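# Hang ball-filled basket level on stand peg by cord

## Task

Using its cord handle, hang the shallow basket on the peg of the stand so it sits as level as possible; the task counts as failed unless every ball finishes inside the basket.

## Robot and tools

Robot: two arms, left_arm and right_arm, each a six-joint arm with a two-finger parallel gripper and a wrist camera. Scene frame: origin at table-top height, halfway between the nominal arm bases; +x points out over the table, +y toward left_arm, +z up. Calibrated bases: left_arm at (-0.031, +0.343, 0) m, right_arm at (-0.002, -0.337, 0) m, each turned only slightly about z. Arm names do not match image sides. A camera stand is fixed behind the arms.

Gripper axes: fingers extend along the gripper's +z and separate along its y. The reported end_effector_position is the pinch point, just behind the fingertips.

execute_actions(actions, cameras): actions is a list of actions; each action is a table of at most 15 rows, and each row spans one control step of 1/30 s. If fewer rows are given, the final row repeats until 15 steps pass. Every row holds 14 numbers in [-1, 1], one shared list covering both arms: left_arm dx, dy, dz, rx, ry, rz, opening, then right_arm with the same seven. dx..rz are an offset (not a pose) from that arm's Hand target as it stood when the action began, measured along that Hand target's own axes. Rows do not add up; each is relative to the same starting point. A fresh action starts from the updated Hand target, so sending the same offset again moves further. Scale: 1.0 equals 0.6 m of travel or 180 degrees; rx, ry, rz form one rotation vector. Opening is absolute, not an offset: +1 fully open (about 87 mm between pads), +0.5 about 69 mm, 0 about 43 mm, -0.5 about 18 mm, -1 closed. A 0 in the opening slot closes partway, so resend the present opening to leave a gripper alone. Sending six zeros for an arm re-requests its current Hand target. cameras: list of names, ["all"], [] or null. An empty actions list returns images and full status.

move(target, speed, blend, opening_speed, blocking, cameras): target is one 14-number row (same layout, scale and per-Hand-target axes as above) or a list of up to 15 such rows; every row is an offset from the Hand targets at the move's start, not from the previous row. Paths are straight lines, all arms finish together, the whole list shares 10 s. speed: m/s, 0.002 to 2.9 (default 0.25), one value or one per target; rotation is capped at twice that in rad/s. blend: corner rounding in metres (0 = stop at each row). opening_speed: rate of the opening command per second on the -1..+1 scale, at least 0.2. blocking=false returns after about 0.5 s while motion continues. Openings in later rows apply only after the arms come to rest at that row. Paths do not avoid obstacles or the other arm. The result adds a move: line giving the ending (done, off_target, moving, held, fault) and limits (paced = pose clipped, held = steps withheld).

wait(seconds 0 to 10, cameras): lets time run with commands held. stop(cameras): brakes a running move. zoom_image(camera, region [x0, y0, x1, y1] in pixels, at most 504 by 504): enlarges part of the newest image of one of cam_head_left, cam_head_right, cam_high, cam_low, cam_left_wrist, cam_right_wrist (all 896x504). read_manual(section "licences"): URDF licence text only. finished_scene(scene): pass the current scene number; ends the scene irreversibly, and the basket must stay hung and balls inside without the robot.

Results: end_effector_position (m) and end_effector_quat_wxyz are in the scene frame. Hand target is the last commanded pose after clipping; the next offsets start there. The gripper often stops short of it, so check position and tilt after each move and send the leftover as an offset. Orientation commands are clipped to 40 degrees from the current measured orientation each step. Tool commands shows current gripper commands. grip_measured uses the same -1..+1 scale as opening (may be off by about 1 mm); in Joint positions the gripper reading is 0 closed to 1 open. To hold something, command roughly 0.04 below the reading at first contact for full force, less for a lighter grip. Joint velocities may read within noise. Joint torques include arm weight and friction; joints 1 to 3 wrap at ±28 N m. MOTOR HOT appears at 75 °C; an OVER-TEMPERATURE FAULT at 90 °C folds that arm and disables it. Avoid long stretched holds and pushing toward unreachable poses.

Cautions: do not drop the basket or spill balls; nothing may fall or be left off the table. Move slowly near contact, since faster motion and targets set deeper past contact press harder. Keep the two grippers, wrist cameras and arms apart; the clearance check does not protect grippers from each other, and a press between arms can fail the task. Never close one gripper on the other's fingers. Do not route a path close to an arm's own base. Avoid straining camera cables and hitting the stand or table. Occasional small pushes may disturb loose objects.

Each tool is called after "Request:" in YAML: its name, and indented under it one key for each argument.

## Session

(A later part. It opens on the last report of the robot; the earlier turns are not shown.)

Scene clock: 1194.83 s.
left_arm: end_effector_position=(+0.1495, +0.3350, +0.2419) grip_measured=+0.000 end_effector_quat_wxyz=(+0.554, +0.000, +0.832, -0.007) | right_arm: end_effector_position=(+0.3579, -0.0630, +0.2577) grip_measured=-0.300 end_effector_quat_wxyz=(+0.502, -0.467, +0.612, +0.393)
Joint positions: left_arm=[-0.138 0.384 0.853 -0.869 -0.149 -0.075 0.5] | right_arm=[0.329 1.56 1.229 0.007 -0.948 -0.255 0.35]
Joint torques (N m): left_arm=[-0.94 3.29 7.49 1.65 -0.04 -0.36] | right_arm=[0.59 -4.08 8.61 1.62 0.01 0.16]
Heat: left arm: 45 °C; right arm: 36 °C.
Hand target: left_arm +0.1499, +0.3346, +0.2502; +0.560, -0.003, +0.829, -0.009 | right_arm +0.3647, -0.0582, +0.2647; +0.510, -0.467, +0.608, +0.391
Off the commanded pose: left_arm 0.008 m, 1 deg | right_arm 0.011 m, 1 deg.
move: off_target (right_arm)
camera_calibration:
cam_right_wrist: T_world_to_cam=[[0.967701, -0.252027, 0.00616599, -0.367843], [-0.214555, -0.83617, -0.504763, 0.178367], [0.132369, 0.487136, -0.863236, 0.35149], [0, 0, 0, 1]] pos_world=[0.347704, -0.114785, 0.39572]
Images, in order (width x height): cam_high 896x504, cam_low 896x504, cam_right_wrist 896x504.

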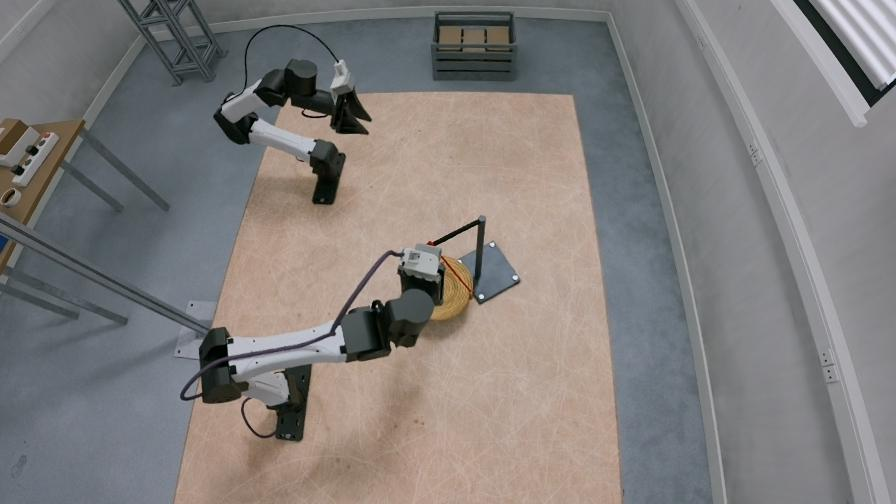

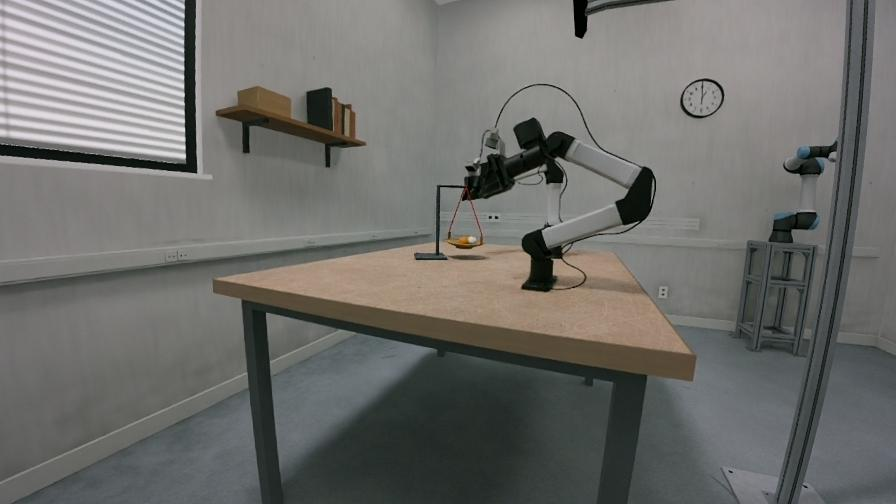

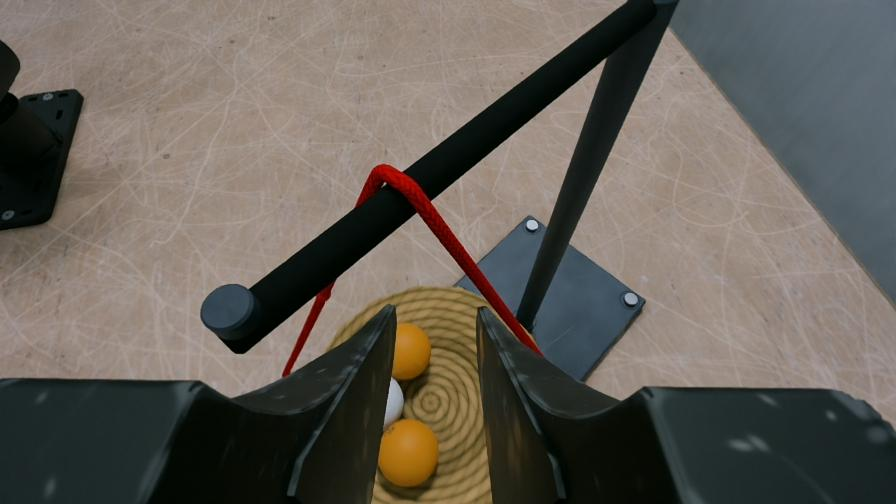

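Request:
move:
  target: [0,0,0,0,0,0,0, 0,0,-0.1425,0,0,0,-0.3]
  speed: 0.08
  cameras: ["cam_right_wrist","cam_high","cam_low"]

Scene clock: 1205.40 s.
left_arm: end_effector_position=(+0.1495, +0.3350, +0.2419) grip_measured=+0.000 end_effector_quat_wxyz=(+0.554, +0.000, +0.832, -0.007) | right_arm: end_effector_position=(+0.3485, -0.1377, +0.2714) grip_measured=-0.300 end_effector_quat_wxyz=(+0.502, -0.458, +0.618, +0.395)
Joint positions: left_arm=[-0.138 0.384 0.853 -0.869 -0.149 -0.075 0.5] | right_arm=[0.113 1.464 1.229 -0.221 -1.137 -0.39 0.35]
Joint torques (N m): left_arm=[-0.91 3.23 7.6 1.63 -0.03 -0.36] | right_arm=[-0.55 -6.69 5.87 1.34 -0.28 -0.12]
Heat: left arm: 45 °C; right arm: 37 °C.
Hand target: left_arm +0.1499, +0.3346, +0.2502; +0.560, -0.003, +0.829, -0.009 | right_arm +0.3429, -0.1397, +0.2796; +0.510, -0.467, +0.608, +0.391
Off the commanded pose: left_arm 0.008 m, 1 deg | right_arm 0.010 m, 2 deg.
move: done
camera_calibration:
cam_right_wrist: T_world_to_cam=[[0.963779, -0.266491, -0.0106044, -0.37369], [-0.235121, -0.830213, -0.505435, 0.129019], [0.12589, 0.489621, -0.8628, 0.403413], [0, 0, 0, 1]] pos_world=[0.339704, -0.189991, 0.409313]
Images, in order (width x height): cam_high 896x504, cam_low 896x504, cam_right_wrist 896x504.

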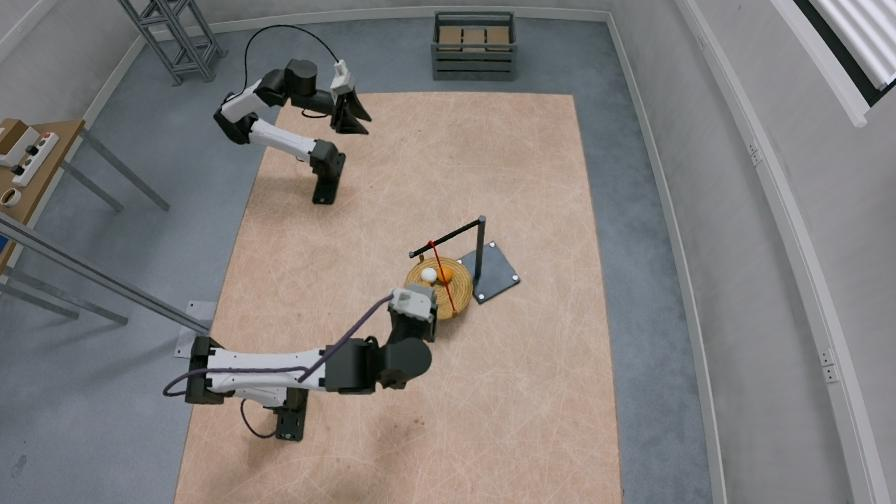

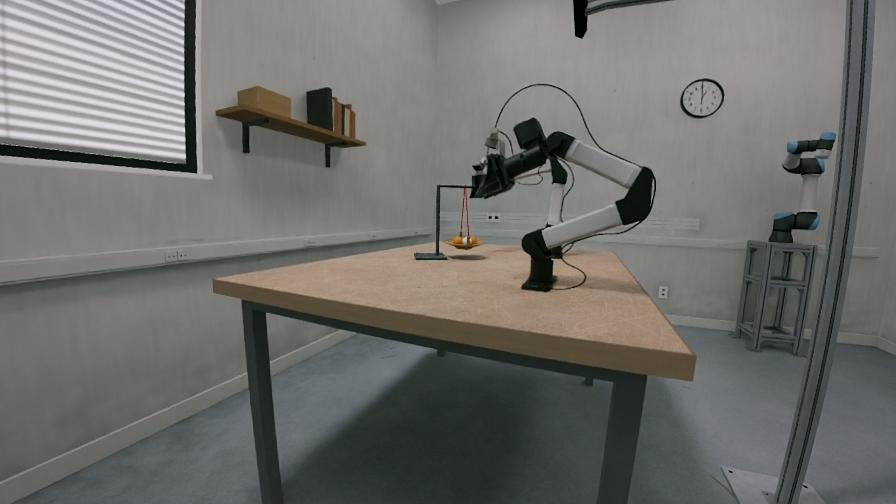

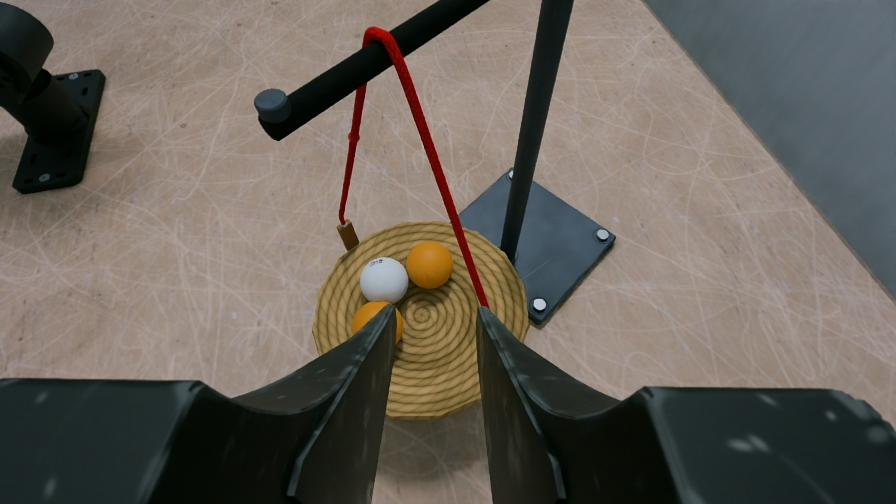

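Request:
move:
  target: [0,0,0,0,0,0,0, 0,0,0.0833,0,0,0,-0.2]
  speed: 0.06
  cameras: ["cam_right_wrist"]

Scene clock: 1215.80 s.
left_arm: end_effector_position=(+0.1495, +0.3350, +0.2419) grip_measured=+0.000 end_effector_quat_wxyz=(+0.554, +0.000, +0.832, -0.007) | right_arm: end_effector_position=(+0.3521, -0.0947, +0.2751) grip_measured=-0.200 end_effector_quat_wxyz=(+0.512, -0.470, +0.603, +0.390)
Joint positions: left_arm=[-0.138 0.384 0.853 -0.869 -0.149 -0.075 0.5] | right_arm=[0.242 1.494 1.229 -0.074 -1.031 -0.305 0.4]
Joint torques (N m): left_arm=[-0.88 3.34 7.46 1.62 -0.01 -0.35] | right_arm=[0.44 -3.77 6.17 1.58 0 0.17]
Heat: left arm: 45 °C; right arm: 37 °C.
Hand target: left_arm +0.1499, +0.3346, +0.2502; +0.560, -0.003, +0.829, -0.009 | right_arm +0.3556, -0.0921, +0.2709; +0.510, -0.467, +0.608, +0.391
Off the commanded pose: left_arm 0.008 m, 1 deg | right_arm 0.006 m, 1 deg.
move: done
camera_calibration:
cam_right_wrist: T_world_to_cam=[[0.967482, -0.251299, 0.0287631, -0.376364], [-0.200618, -0.831632, -0.517823, 0.158576], [0.154049, 0.495214, -0.855004, 0.373546], [0, 0, 0, 1]] pos_world=[0.338394, -0.147688, 0.412323]
Images, in order (width x height): cam_right_wrist 896x504.

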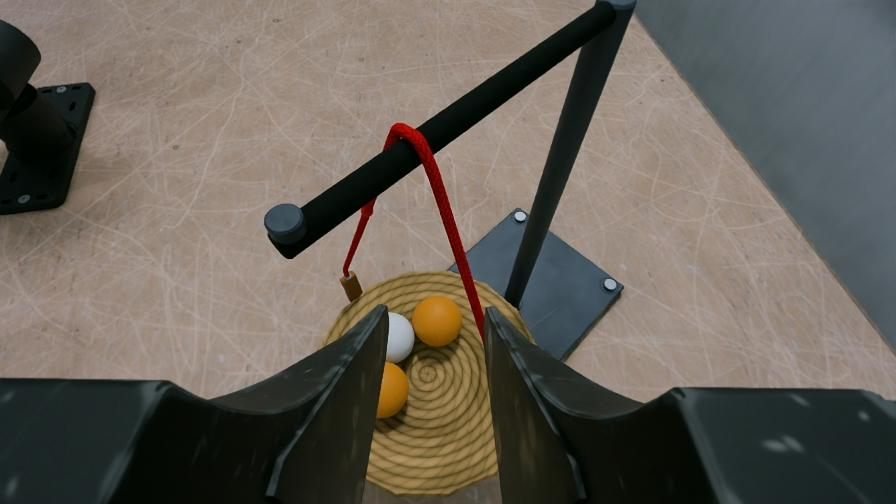

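Request:
move:
  target: [0,0,0,0,0,0,0, 0,-0.012,0.0667,0,0,0,-0.2]
  speed: 0.05
  cameras: ["cam_right_wrist"]

Scene clock: 1224.50 s.
left_arm: end_effector_position=(+0.1495, +0.3350, +0.2419) grip_measured=+0.000 end_effector_quat_wxyz=(+0.554, +0.000, +0.832, -0.007) | right_arm: end_effector_position=(+0.3658, -0.0605, +0.2570) grip_measured=-0.200 end_effector_quat_wxyz=(+0.502, -0.468, +0.612, +0.393)
Joint positions: left_arm=[-0.138 0.384 0.853 -0.869 -0.149 -0.075 0.5] | right_arm=[0.328 1.592 1.259 0.008 -0.949 -0.255 0.4]
Joint torques (N m): left_arm=[-0.9 3.23 7.54 1.63 -0.04 -0.36] | right_arm=[0.53 -4.29 8.64 1.66 -0.01 0.17]
Heat: left arm: 45 °C; right arm: 37 °C.
Hand target: left_arm +0.1499, +0.3346, +0.2502; +0.560, -0.003, +0.829, -0.009 | right_arm +0.3728, -0.0559, +0.2639; +0.510, -0.467, +0.608, +0.391
Off the commanded pose: left_arm 0.008 m, 1 deg | right_arm 0.011 m, 1 deg.
move: off_target (right_arm)
camera_calibration:
cam_right_wrist: T_world_to_cam=[[0.967901, -0.25126, 0.00601052, -0.374777], [-0.213954, -0.836269, -0.504854, 0.181611], [0.131876, 0.487363, -0.863184, 0.348802], [0, 0, 0, 1]] pos_world=[0.355605, -0.112284, 0.39502]
Images, in order (width x height): cam_right_wrist 896x504.

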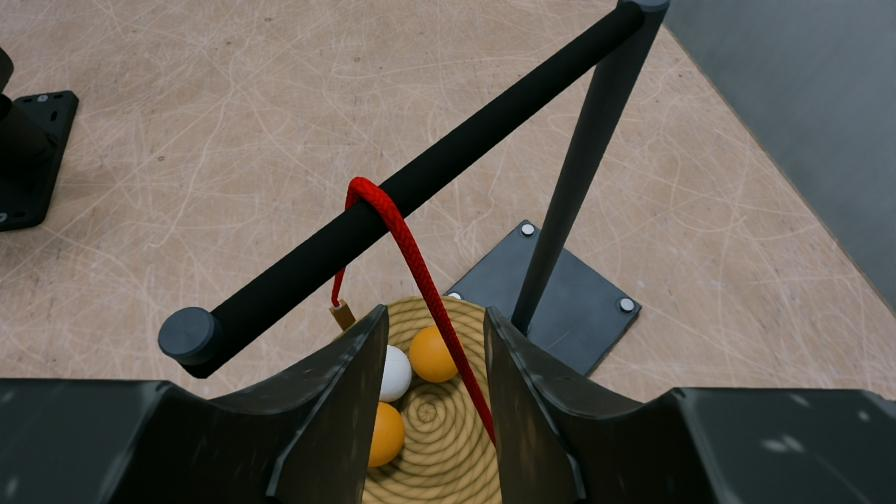

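Request:
move:
  target: [0,0,0,0,0,0,0, 0,0,0,0,0,0,-1]
  speed: 0.05
  opening_speed: 0.6
  cameras: ["cam_right_wrist","cam_low","cam_head_left"]

Request:
zoom_image:
  camera: "cam_low"
  region: [420, 170, 520, 260]

Scene clock: 1243.63 s.
left_arm: end_effector_position=(+0.1495, +0.3350, +0.2419) grip_measured=+0.000 end_effector_quat_wxyz=(+0.554, +0.000, +0.832, -0.007) | right_arm: end_effector_position=(+0.3661, -0.0606, +0.2571) grip_measured=-0.894 end_effector_quat_wxyz=(+0.503, -0.467, +0.612, +0.393)
Joint positions: left_arm=[-0.138 0.384 0.853 -0.869 -0.149 -0.075 0.5] | right_arm=[0.328 1.592 1.259 0.009 -0.948 -0.255 0.053]
Joint torques (N m): left_arm=[-0.91 3.3 7.6 1.64 -0.06 -0.36] | right_arm=[0.51 -4.31 8.61 1.63 -0.01 0.15]
Heat: left arm: 44 °C; right arm: 39 °C.
Hand target: left_arm +0.1499, +0.3346, +0.2502; +0.560, -0.003, +0.829, -0.009 | right_arm +0.3728, -0.0559, +0.2639; +0.510, -0.467, +0.608, +0.391
Off the commanded pose: left_arm 0.008 m, 1 deg | right_arm 0.011 m, 1 deg.
move: off_target (right_arm)
camera_calibration:
cam_right_wrist: T_world_to_cam=[[0.967499, -0.252784, 0.00683051, -0.375322], [-0.214843, -0.83593, -0.505038, 0.18213], [0.133375, 0.487156, -0.86307, 0.348261], [0, 0, 0, 1]] pos_world=[0.355804, -0.112285, 0.39512]
Images, in order (width x height): cam_head_left 896x504, cam_low 896x504, cam_right_wrist 896x504.

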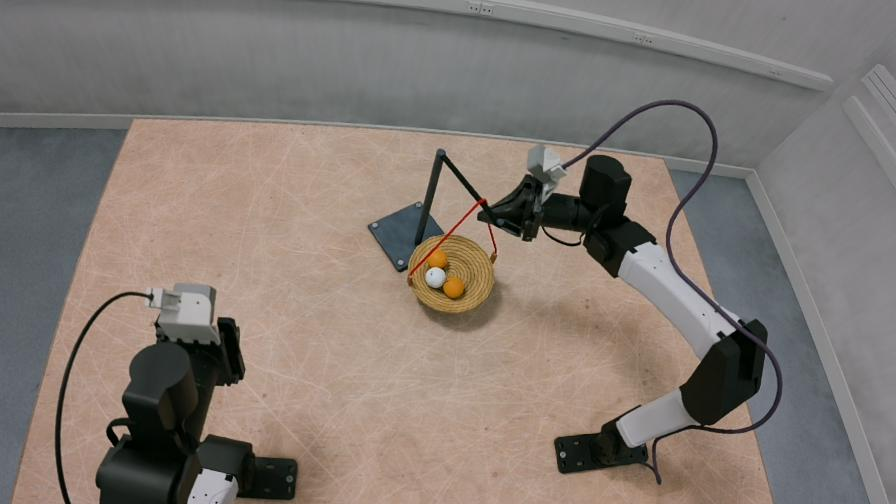

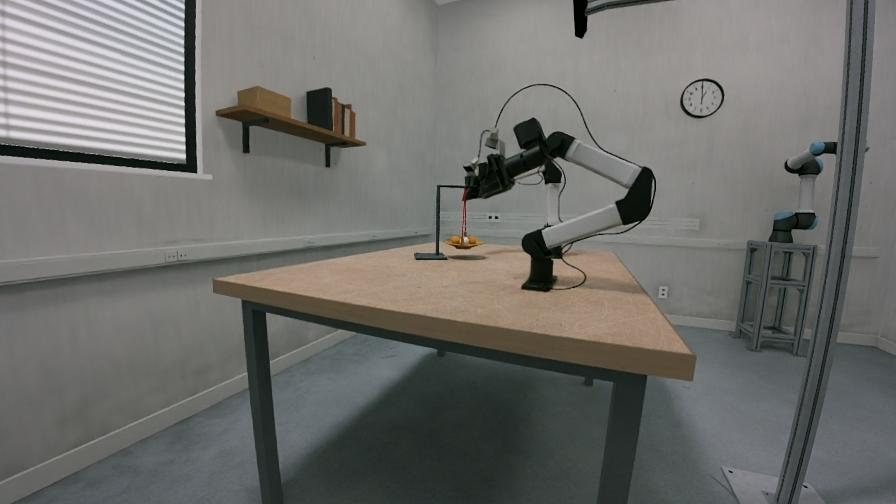

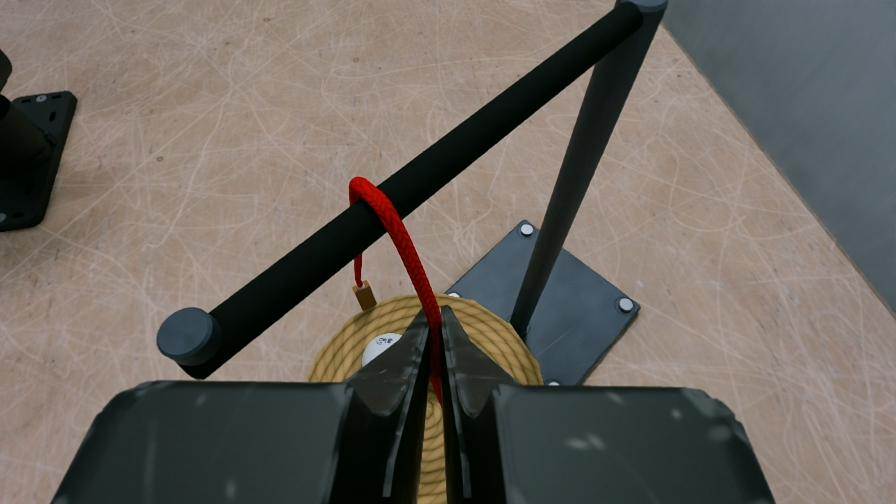

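Scaled by 5.040 from the camera's 896x504 image, which has a finer 1280x720 frame.

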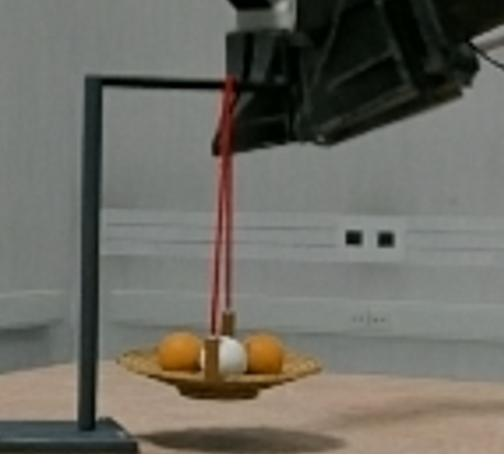

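Request:
move:
  target: [0,0,0,0,0,0,0, 0.0143,-0.0035,-0.0025,0,0,0,-1]
  speed: 0.03
  cameras: ["cam_right_wrist","cam_low"]

Request:
zoom_image:
  camera: "cam_low"
  region: [420, 170, 520, 260]

Scene clock: 1252.17 s.
left_arm: end_effector_position=(+0.1495, +0.3350, +0.2419) grip_measured=+0.000 end_effector_quat_wxyz=(+0.554, +0.000, +0.832, -0.007) | right_arm: end_effector_position=(+0.3678, -0.0600, +0.2601) grip_measured=-0.894 end_effector_quat_wxyz=(+0.510, -0.469, +0.606, +0.391)
Joint positions: left_arm=[-0.138 0.384 0.853 -0.869 -0.149 -0.075 0.5] | right_arm=[0.328 1.592 1.259 0.028 -0.948 -0.255 0.053]
Joint torques (N m): left_arm=[-0.83 3.3 7.47 1.64 -0.06 -0.36] | right_arm=[-0.39 -3.97 6.54 1.73 -0.1 0.08]
Heat: left arm: 44 °C; right arm: 40 °C.
Hand target: left_arm +0.1499, +0.3346, +0.2502; +0.560, -0.003, +0.829, -0.009 | right_arm +0.3740, -0.0593, +0.2557; +0.510, -0.467, +0.608, +0.391
Off the commanded pose: left_arm 0.008 m, 1 deg | right_arm 0.008 m, 0 deg.
move: done
camera_calibration:
cam_right_wrist: T_world_to_cam=[[0.96726, -0.252838, 0.0219249, -0.380655], [-0.206048, -0.832813, -0.513777, 0.183692], [0.148162, 0.492438, -0.857644, 0.343849], [0, 0, 0, 1]] pos_world=[0.355097, -0.112587, 0.397622]
Images, in order (width x height): cam_low 896x504, cam_right_wrist 896x504.

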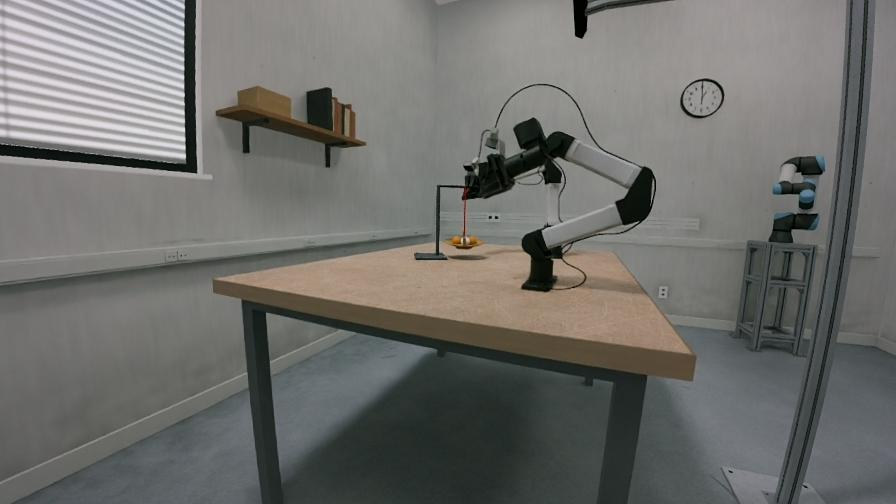

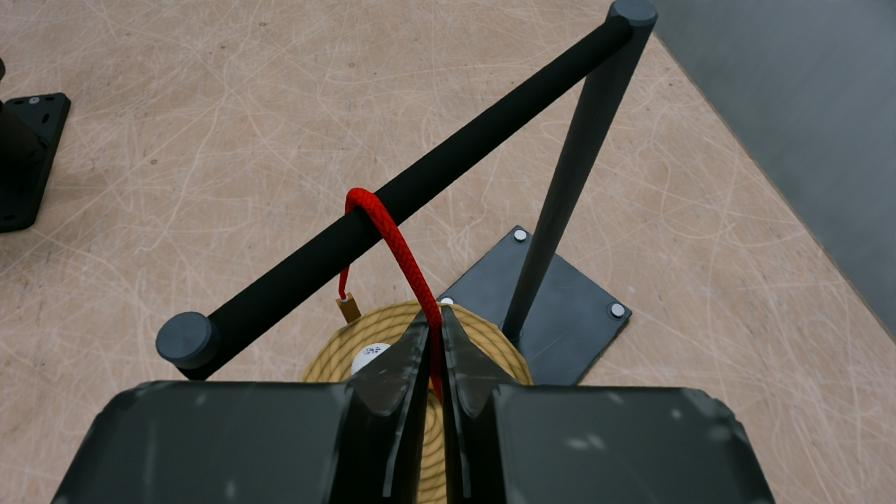

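Scaled by 5.040 from the camera's 896x504 image, which has a finer 1280x720 frame.

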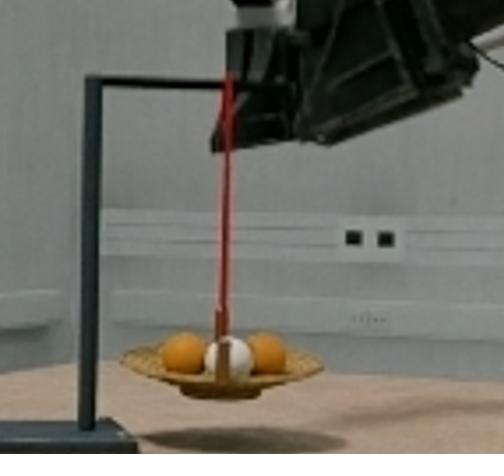

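Request:
move:
  target: [0,0,0,0,0,0,0, 0.0143,-0.0035,-0.0025,0,0,0,-1]
  speed: 0.03
  cameras: ["cam_right_wrist","cam_low"]

Request:
zoom_image:
  camera: "cam_low"
  region: [420, 170, 520, 260]

Scene clock: 1258.60 s.
left_arm: end_effector_position=(+0.1495, +0.3350, +0.2419) grip_measured=+0.000 end_effector_quat_wxyz=(+0.554, +0.000, +0.832, -0.007) | right_arm: end_effector_position=(+0.3718, -0.0609, +0.2584) grip_measured=-0.894 end_effector_quat_wxyz=(+0.516, -0.469, +0.603, +0.388)
Joint positions: left_arm=[-0.138 0.384 0.853 -0.869 -0.149 -0.075 0.5] | right_arm=[0.323 1.599 1.249 0.059 -0.949 -0.255 0.053]
Joint torques (N m): left_arm=[-0.96 3.32 7.62 1.64 -0.03 -0.36] | right_arm=[-0.84 -4.23 5.23 1.67 -0.15 0.03]
Heat: left arm: 44 °C; right arm: 40 °C.
Hand target: left_arm +0.1499, +0.3346, +0.2502; +0.560, -0.003, +0.829, -0.009 | right_arm +0.3753, -0.0626, +0.2474; +0.510, -0.467, +0.608, +0.391
Off the commanded pose: left_arm 0.008 m, 1 deg | right_arm 0.012 m, 1 deg.
move: off_target (right_arm)
camera_calibration:
cam_right_wrist: T_world_to_cam=[[0.96571, -0.257374, 0.0340895, -0.387614], [-0.202588, -0.829153, -0.521021, 0.183612], [0.162363, 0.496249, -0.852863, 0.335863], [0, 0, 0, 1]] pos_world=[0.356988, -0.114191, 0.395324]
Images, in order (width x height): cam_low 896x504, cam_right_wrist 896x504.

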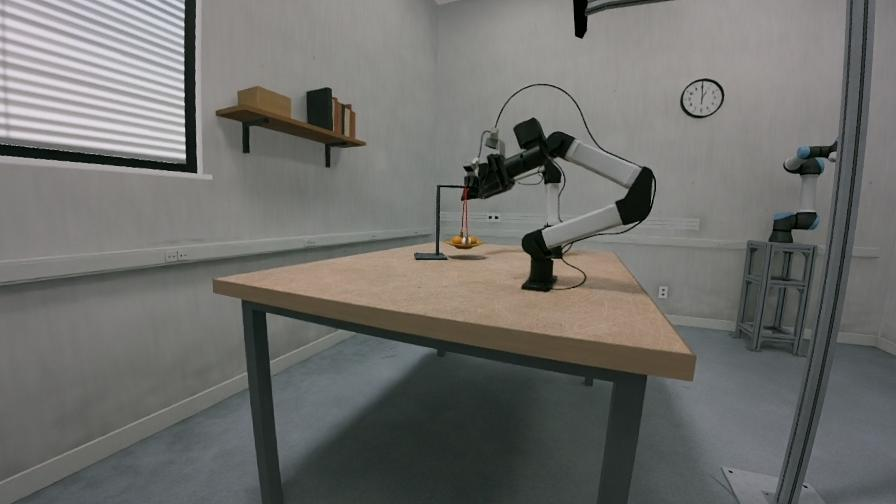

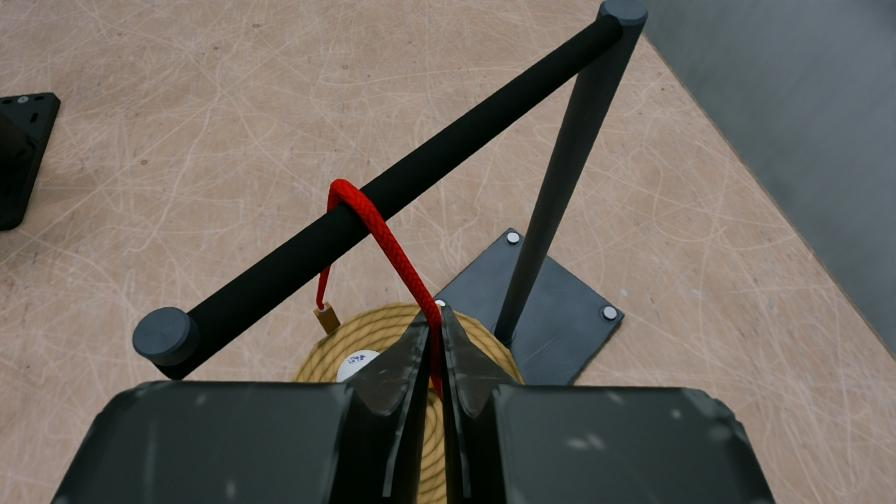

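Scaled by 5.040 from the camera's 896x504 image, which has a finer 1280x720 frame.

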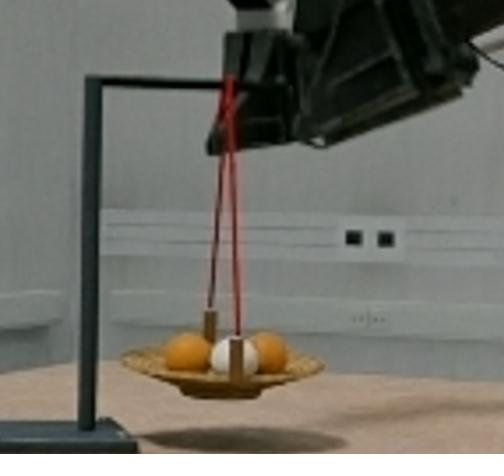

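Request:
move:
  target: [0,0,0,0,0,0,0, 0.0177,0.0068,-0.0040,0,0,0,-1]
  speed: 0.03
  cameras: ["cam_right_wrist","cam_low"]

Request:
zoom_image:
  camera: "cam_low"
  region: [420, 170, 520, 260]

Scene clock: 1272.40 s.
left_arm: end_effector_position=(+0.1495, +0.3350, +0.2419) grip_measured=+0.000 end_effector_quat_wxyz=(+0.554, +0.000, +0.832, -0.007) | right_arm: end_effector_position=(+0.3691, -0.0607, +0.2469) grip_measured=-0.894 end_effector_quat_wxyz=(+0.517, -0.472, +0.598, +0.391)
Joint positions: left_arm=[-0.138 0.384 0.853 -0.869 -0.149 -0.075 0.5] | right_arm=[0.323 1.599 1.198 0.117 -0.959 -0.255 0.053]
Joint torques (N m): left_arm=[-0.87 3.26 7.49 1.65 -0.01 -0.34] | right_arm=[-1.17 -5.3 4.78 1.51 -0.11 0]
Heat: left arm: 44 °C; right arm: 40 °C.
Hand target: left_arm +0.1499, +0.3346, +0.2502; +0.560, -0.003, +0.829, -0.009 | right_arm +0.3703, -0.0656, +0.2374; +0.510, -0.467, +0.608, +0.391
Off the commanded pose: left_arm 0.008 m, 1 deg | right_arm 0.011 m, 1 deg.
move: off_target (right_arm)
camera_calibration:
cam_right_wrist: T_world_to_cam=[[0.967929, -0.248397, 0.0375767, -0.38566], [-0.192224, -0.828584, -0.525831, 0.174619], [0.16175, 0.501744, -0.849759, 0.326223], [0, 0, 0, 1]] pos_world=[0.354091, -0.11479, 0.383523]
Images, in order (width x height): cam_low 896x504, cam_right_wrist 896x504.

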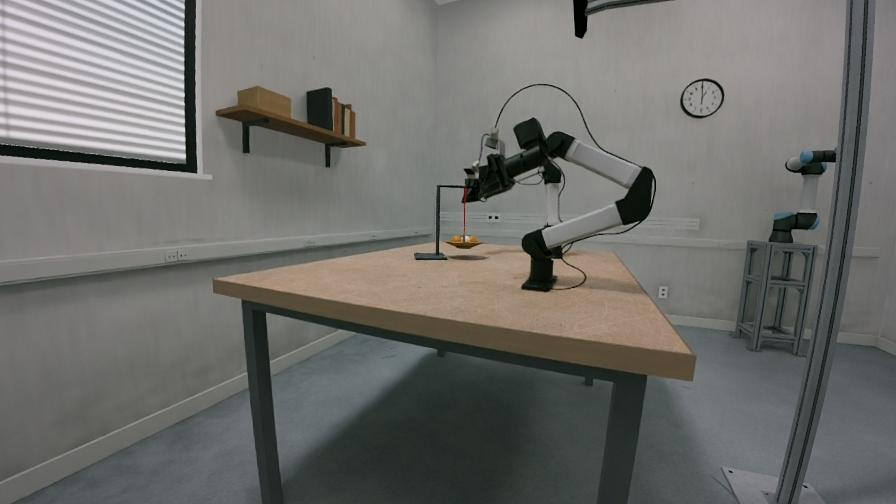

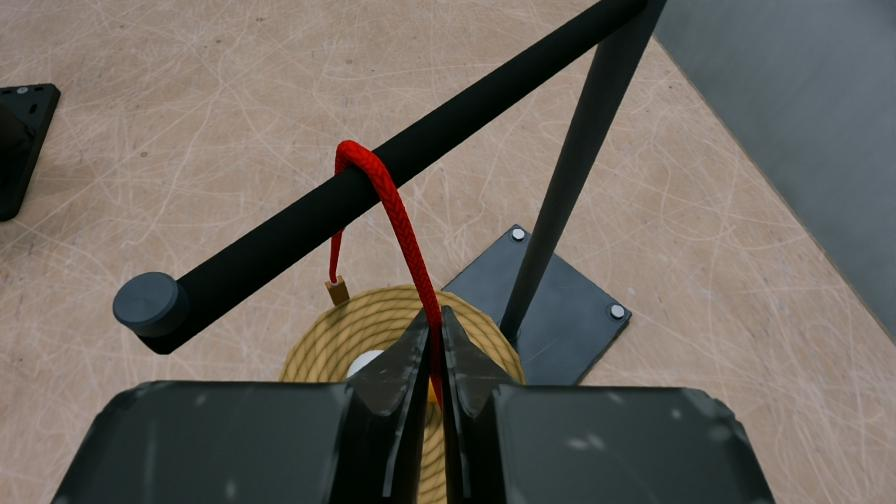

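Scaled by 5.040 from the camera's 896x504 image, which has a finer 1280x720 frame.

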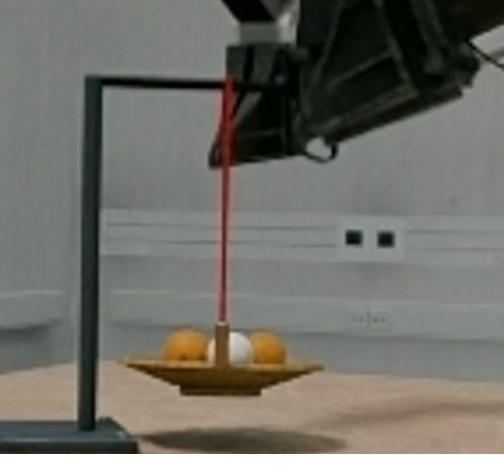

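Request:
move:
  target:
    - [0,0,0,0,0,0,0, 0,0,0,0,0,0,-0.4]
    - [0,0,0,0,0,0,0, 0,0,-0.2,0,0,0,-0.4]
  speed: 0.08
  opening_speed: 0.5
  cameras: ["cam_right_wrist","cam_low","cam_head_left","cam_head_right","cam_high"]

Request:
zoom_image:
  camera: "cam_low"
  region: [420, 170, 520, 260]

Request:
zoom_image:
  camera: "cam_low"
  region: [440, 220, 490, 255]

Scene clock: 1286.33 s.
left_arm: end_effector_position=(+0.1495, +0.3350, +0.2419) grip_measured=+0.000 end_effector_quat_wxyz=(+0.554, +0.000, +0.832, -0.007) | right_arm: end_effector_position=(+0.3395, -0.1787, +0.2404) grip_measured=-0.400 end_effector_quat_wxyz=(+0.493, -0.453, +0.625, +0.401)
Joint positions: left_arm=[-0.138 0.384 0.853 -0.869 -0.149 -0.075 0.5] | right_arm=[-0.02 1.46 1.157 -0.356 -1.252 -0.577 0.3]
Joint torques (N m): left_arm=[-0.98 3.4 7.54 1.67 -0.02 -0.34] | right_arm=[-0.53 -6.08 8.29 1.15 -0.38 -0.22]
Heat: left arm: 44 °C; right arm: 39 °C.
Hand target: left_arm +0.1499, +0.3346, +0.2502; +0.560, -0.003, +0.829, -0.009 | right_arm +0.3398, -0.1798, +0.2582; +0.510, -0.467, +0.608, +0.391
Off the commanded pose: left_arm 0.008 m, 1 deg | right_arm 0.018 m, 3 deg.
move: off_target (right_arm)
camera_calibration:
cam_right_wrist: T_world_to_cam=[[0.963183, -0.266149, -0.0379778, -0.36943], [-0.249067, -0.830196, -0.498739, 0.0802151], [0.10121, 0.489836, -0.86592, 0.406998], [0, 0, 0, 1]] pos_world=[0.334616, -0.231091, 0.378404]
Images, in order (width x height): cam_head_left 896x504, cam_head_right 896x504, cam_high 896x504, cam_low 896x504, cam_right_wrist 896x504.

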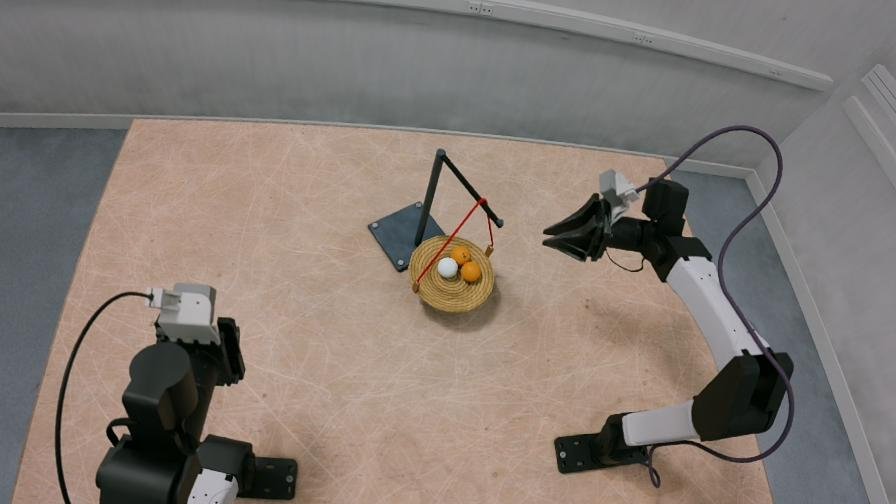

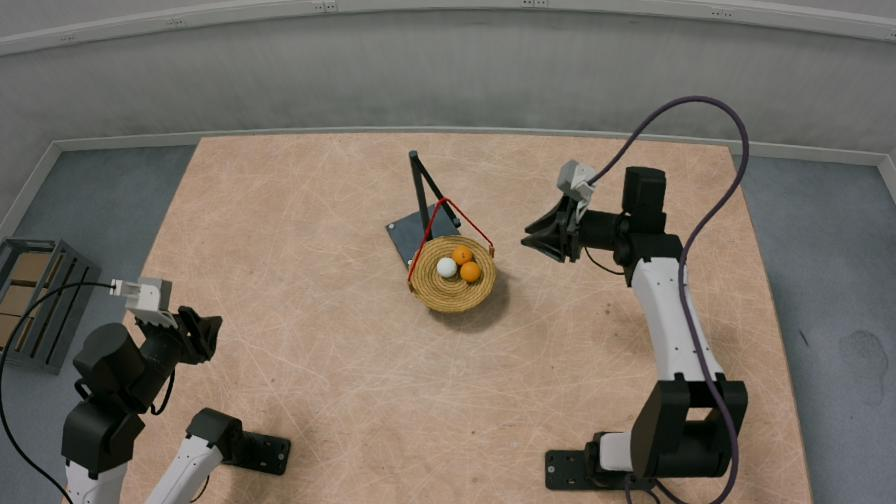

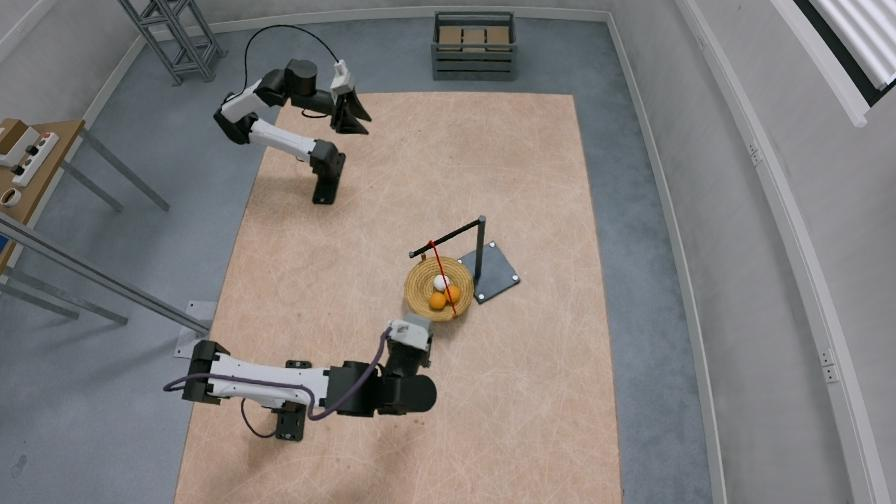

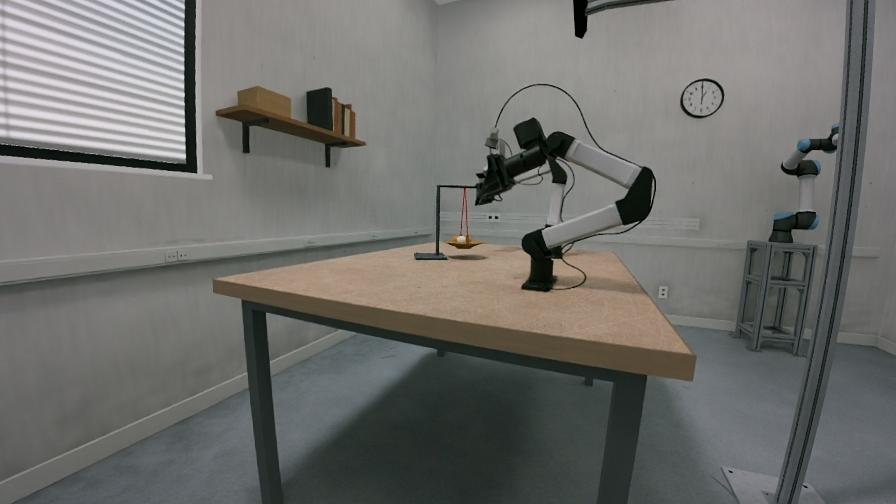

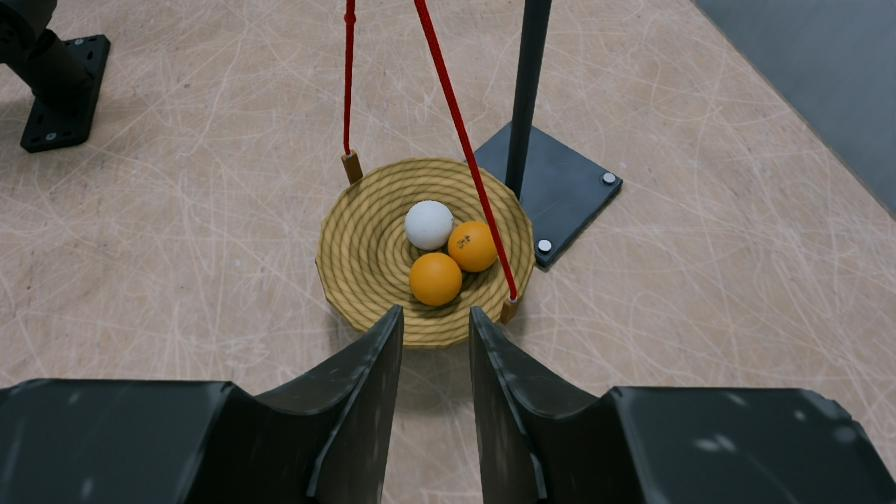

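Scaled by 5.040 from the camera's 896x504 image, which has a finer 1280x720 frame.

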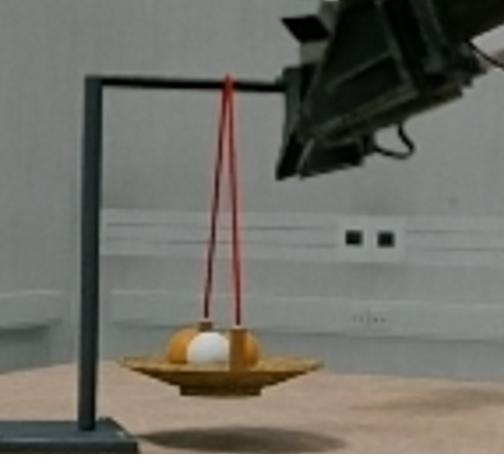

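Scaled by 10.080 from the camera's 896x504 image, which has a finer 1280x720 frame.

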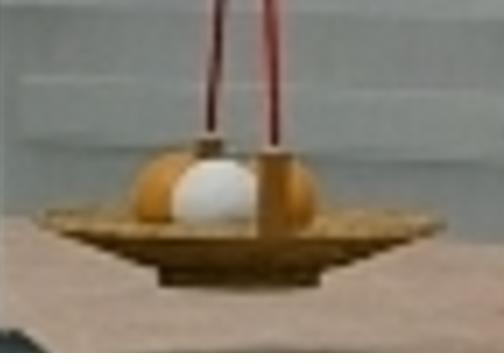

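Request:
finished_scene:
  scene: 1

The scene is finished: the task was done.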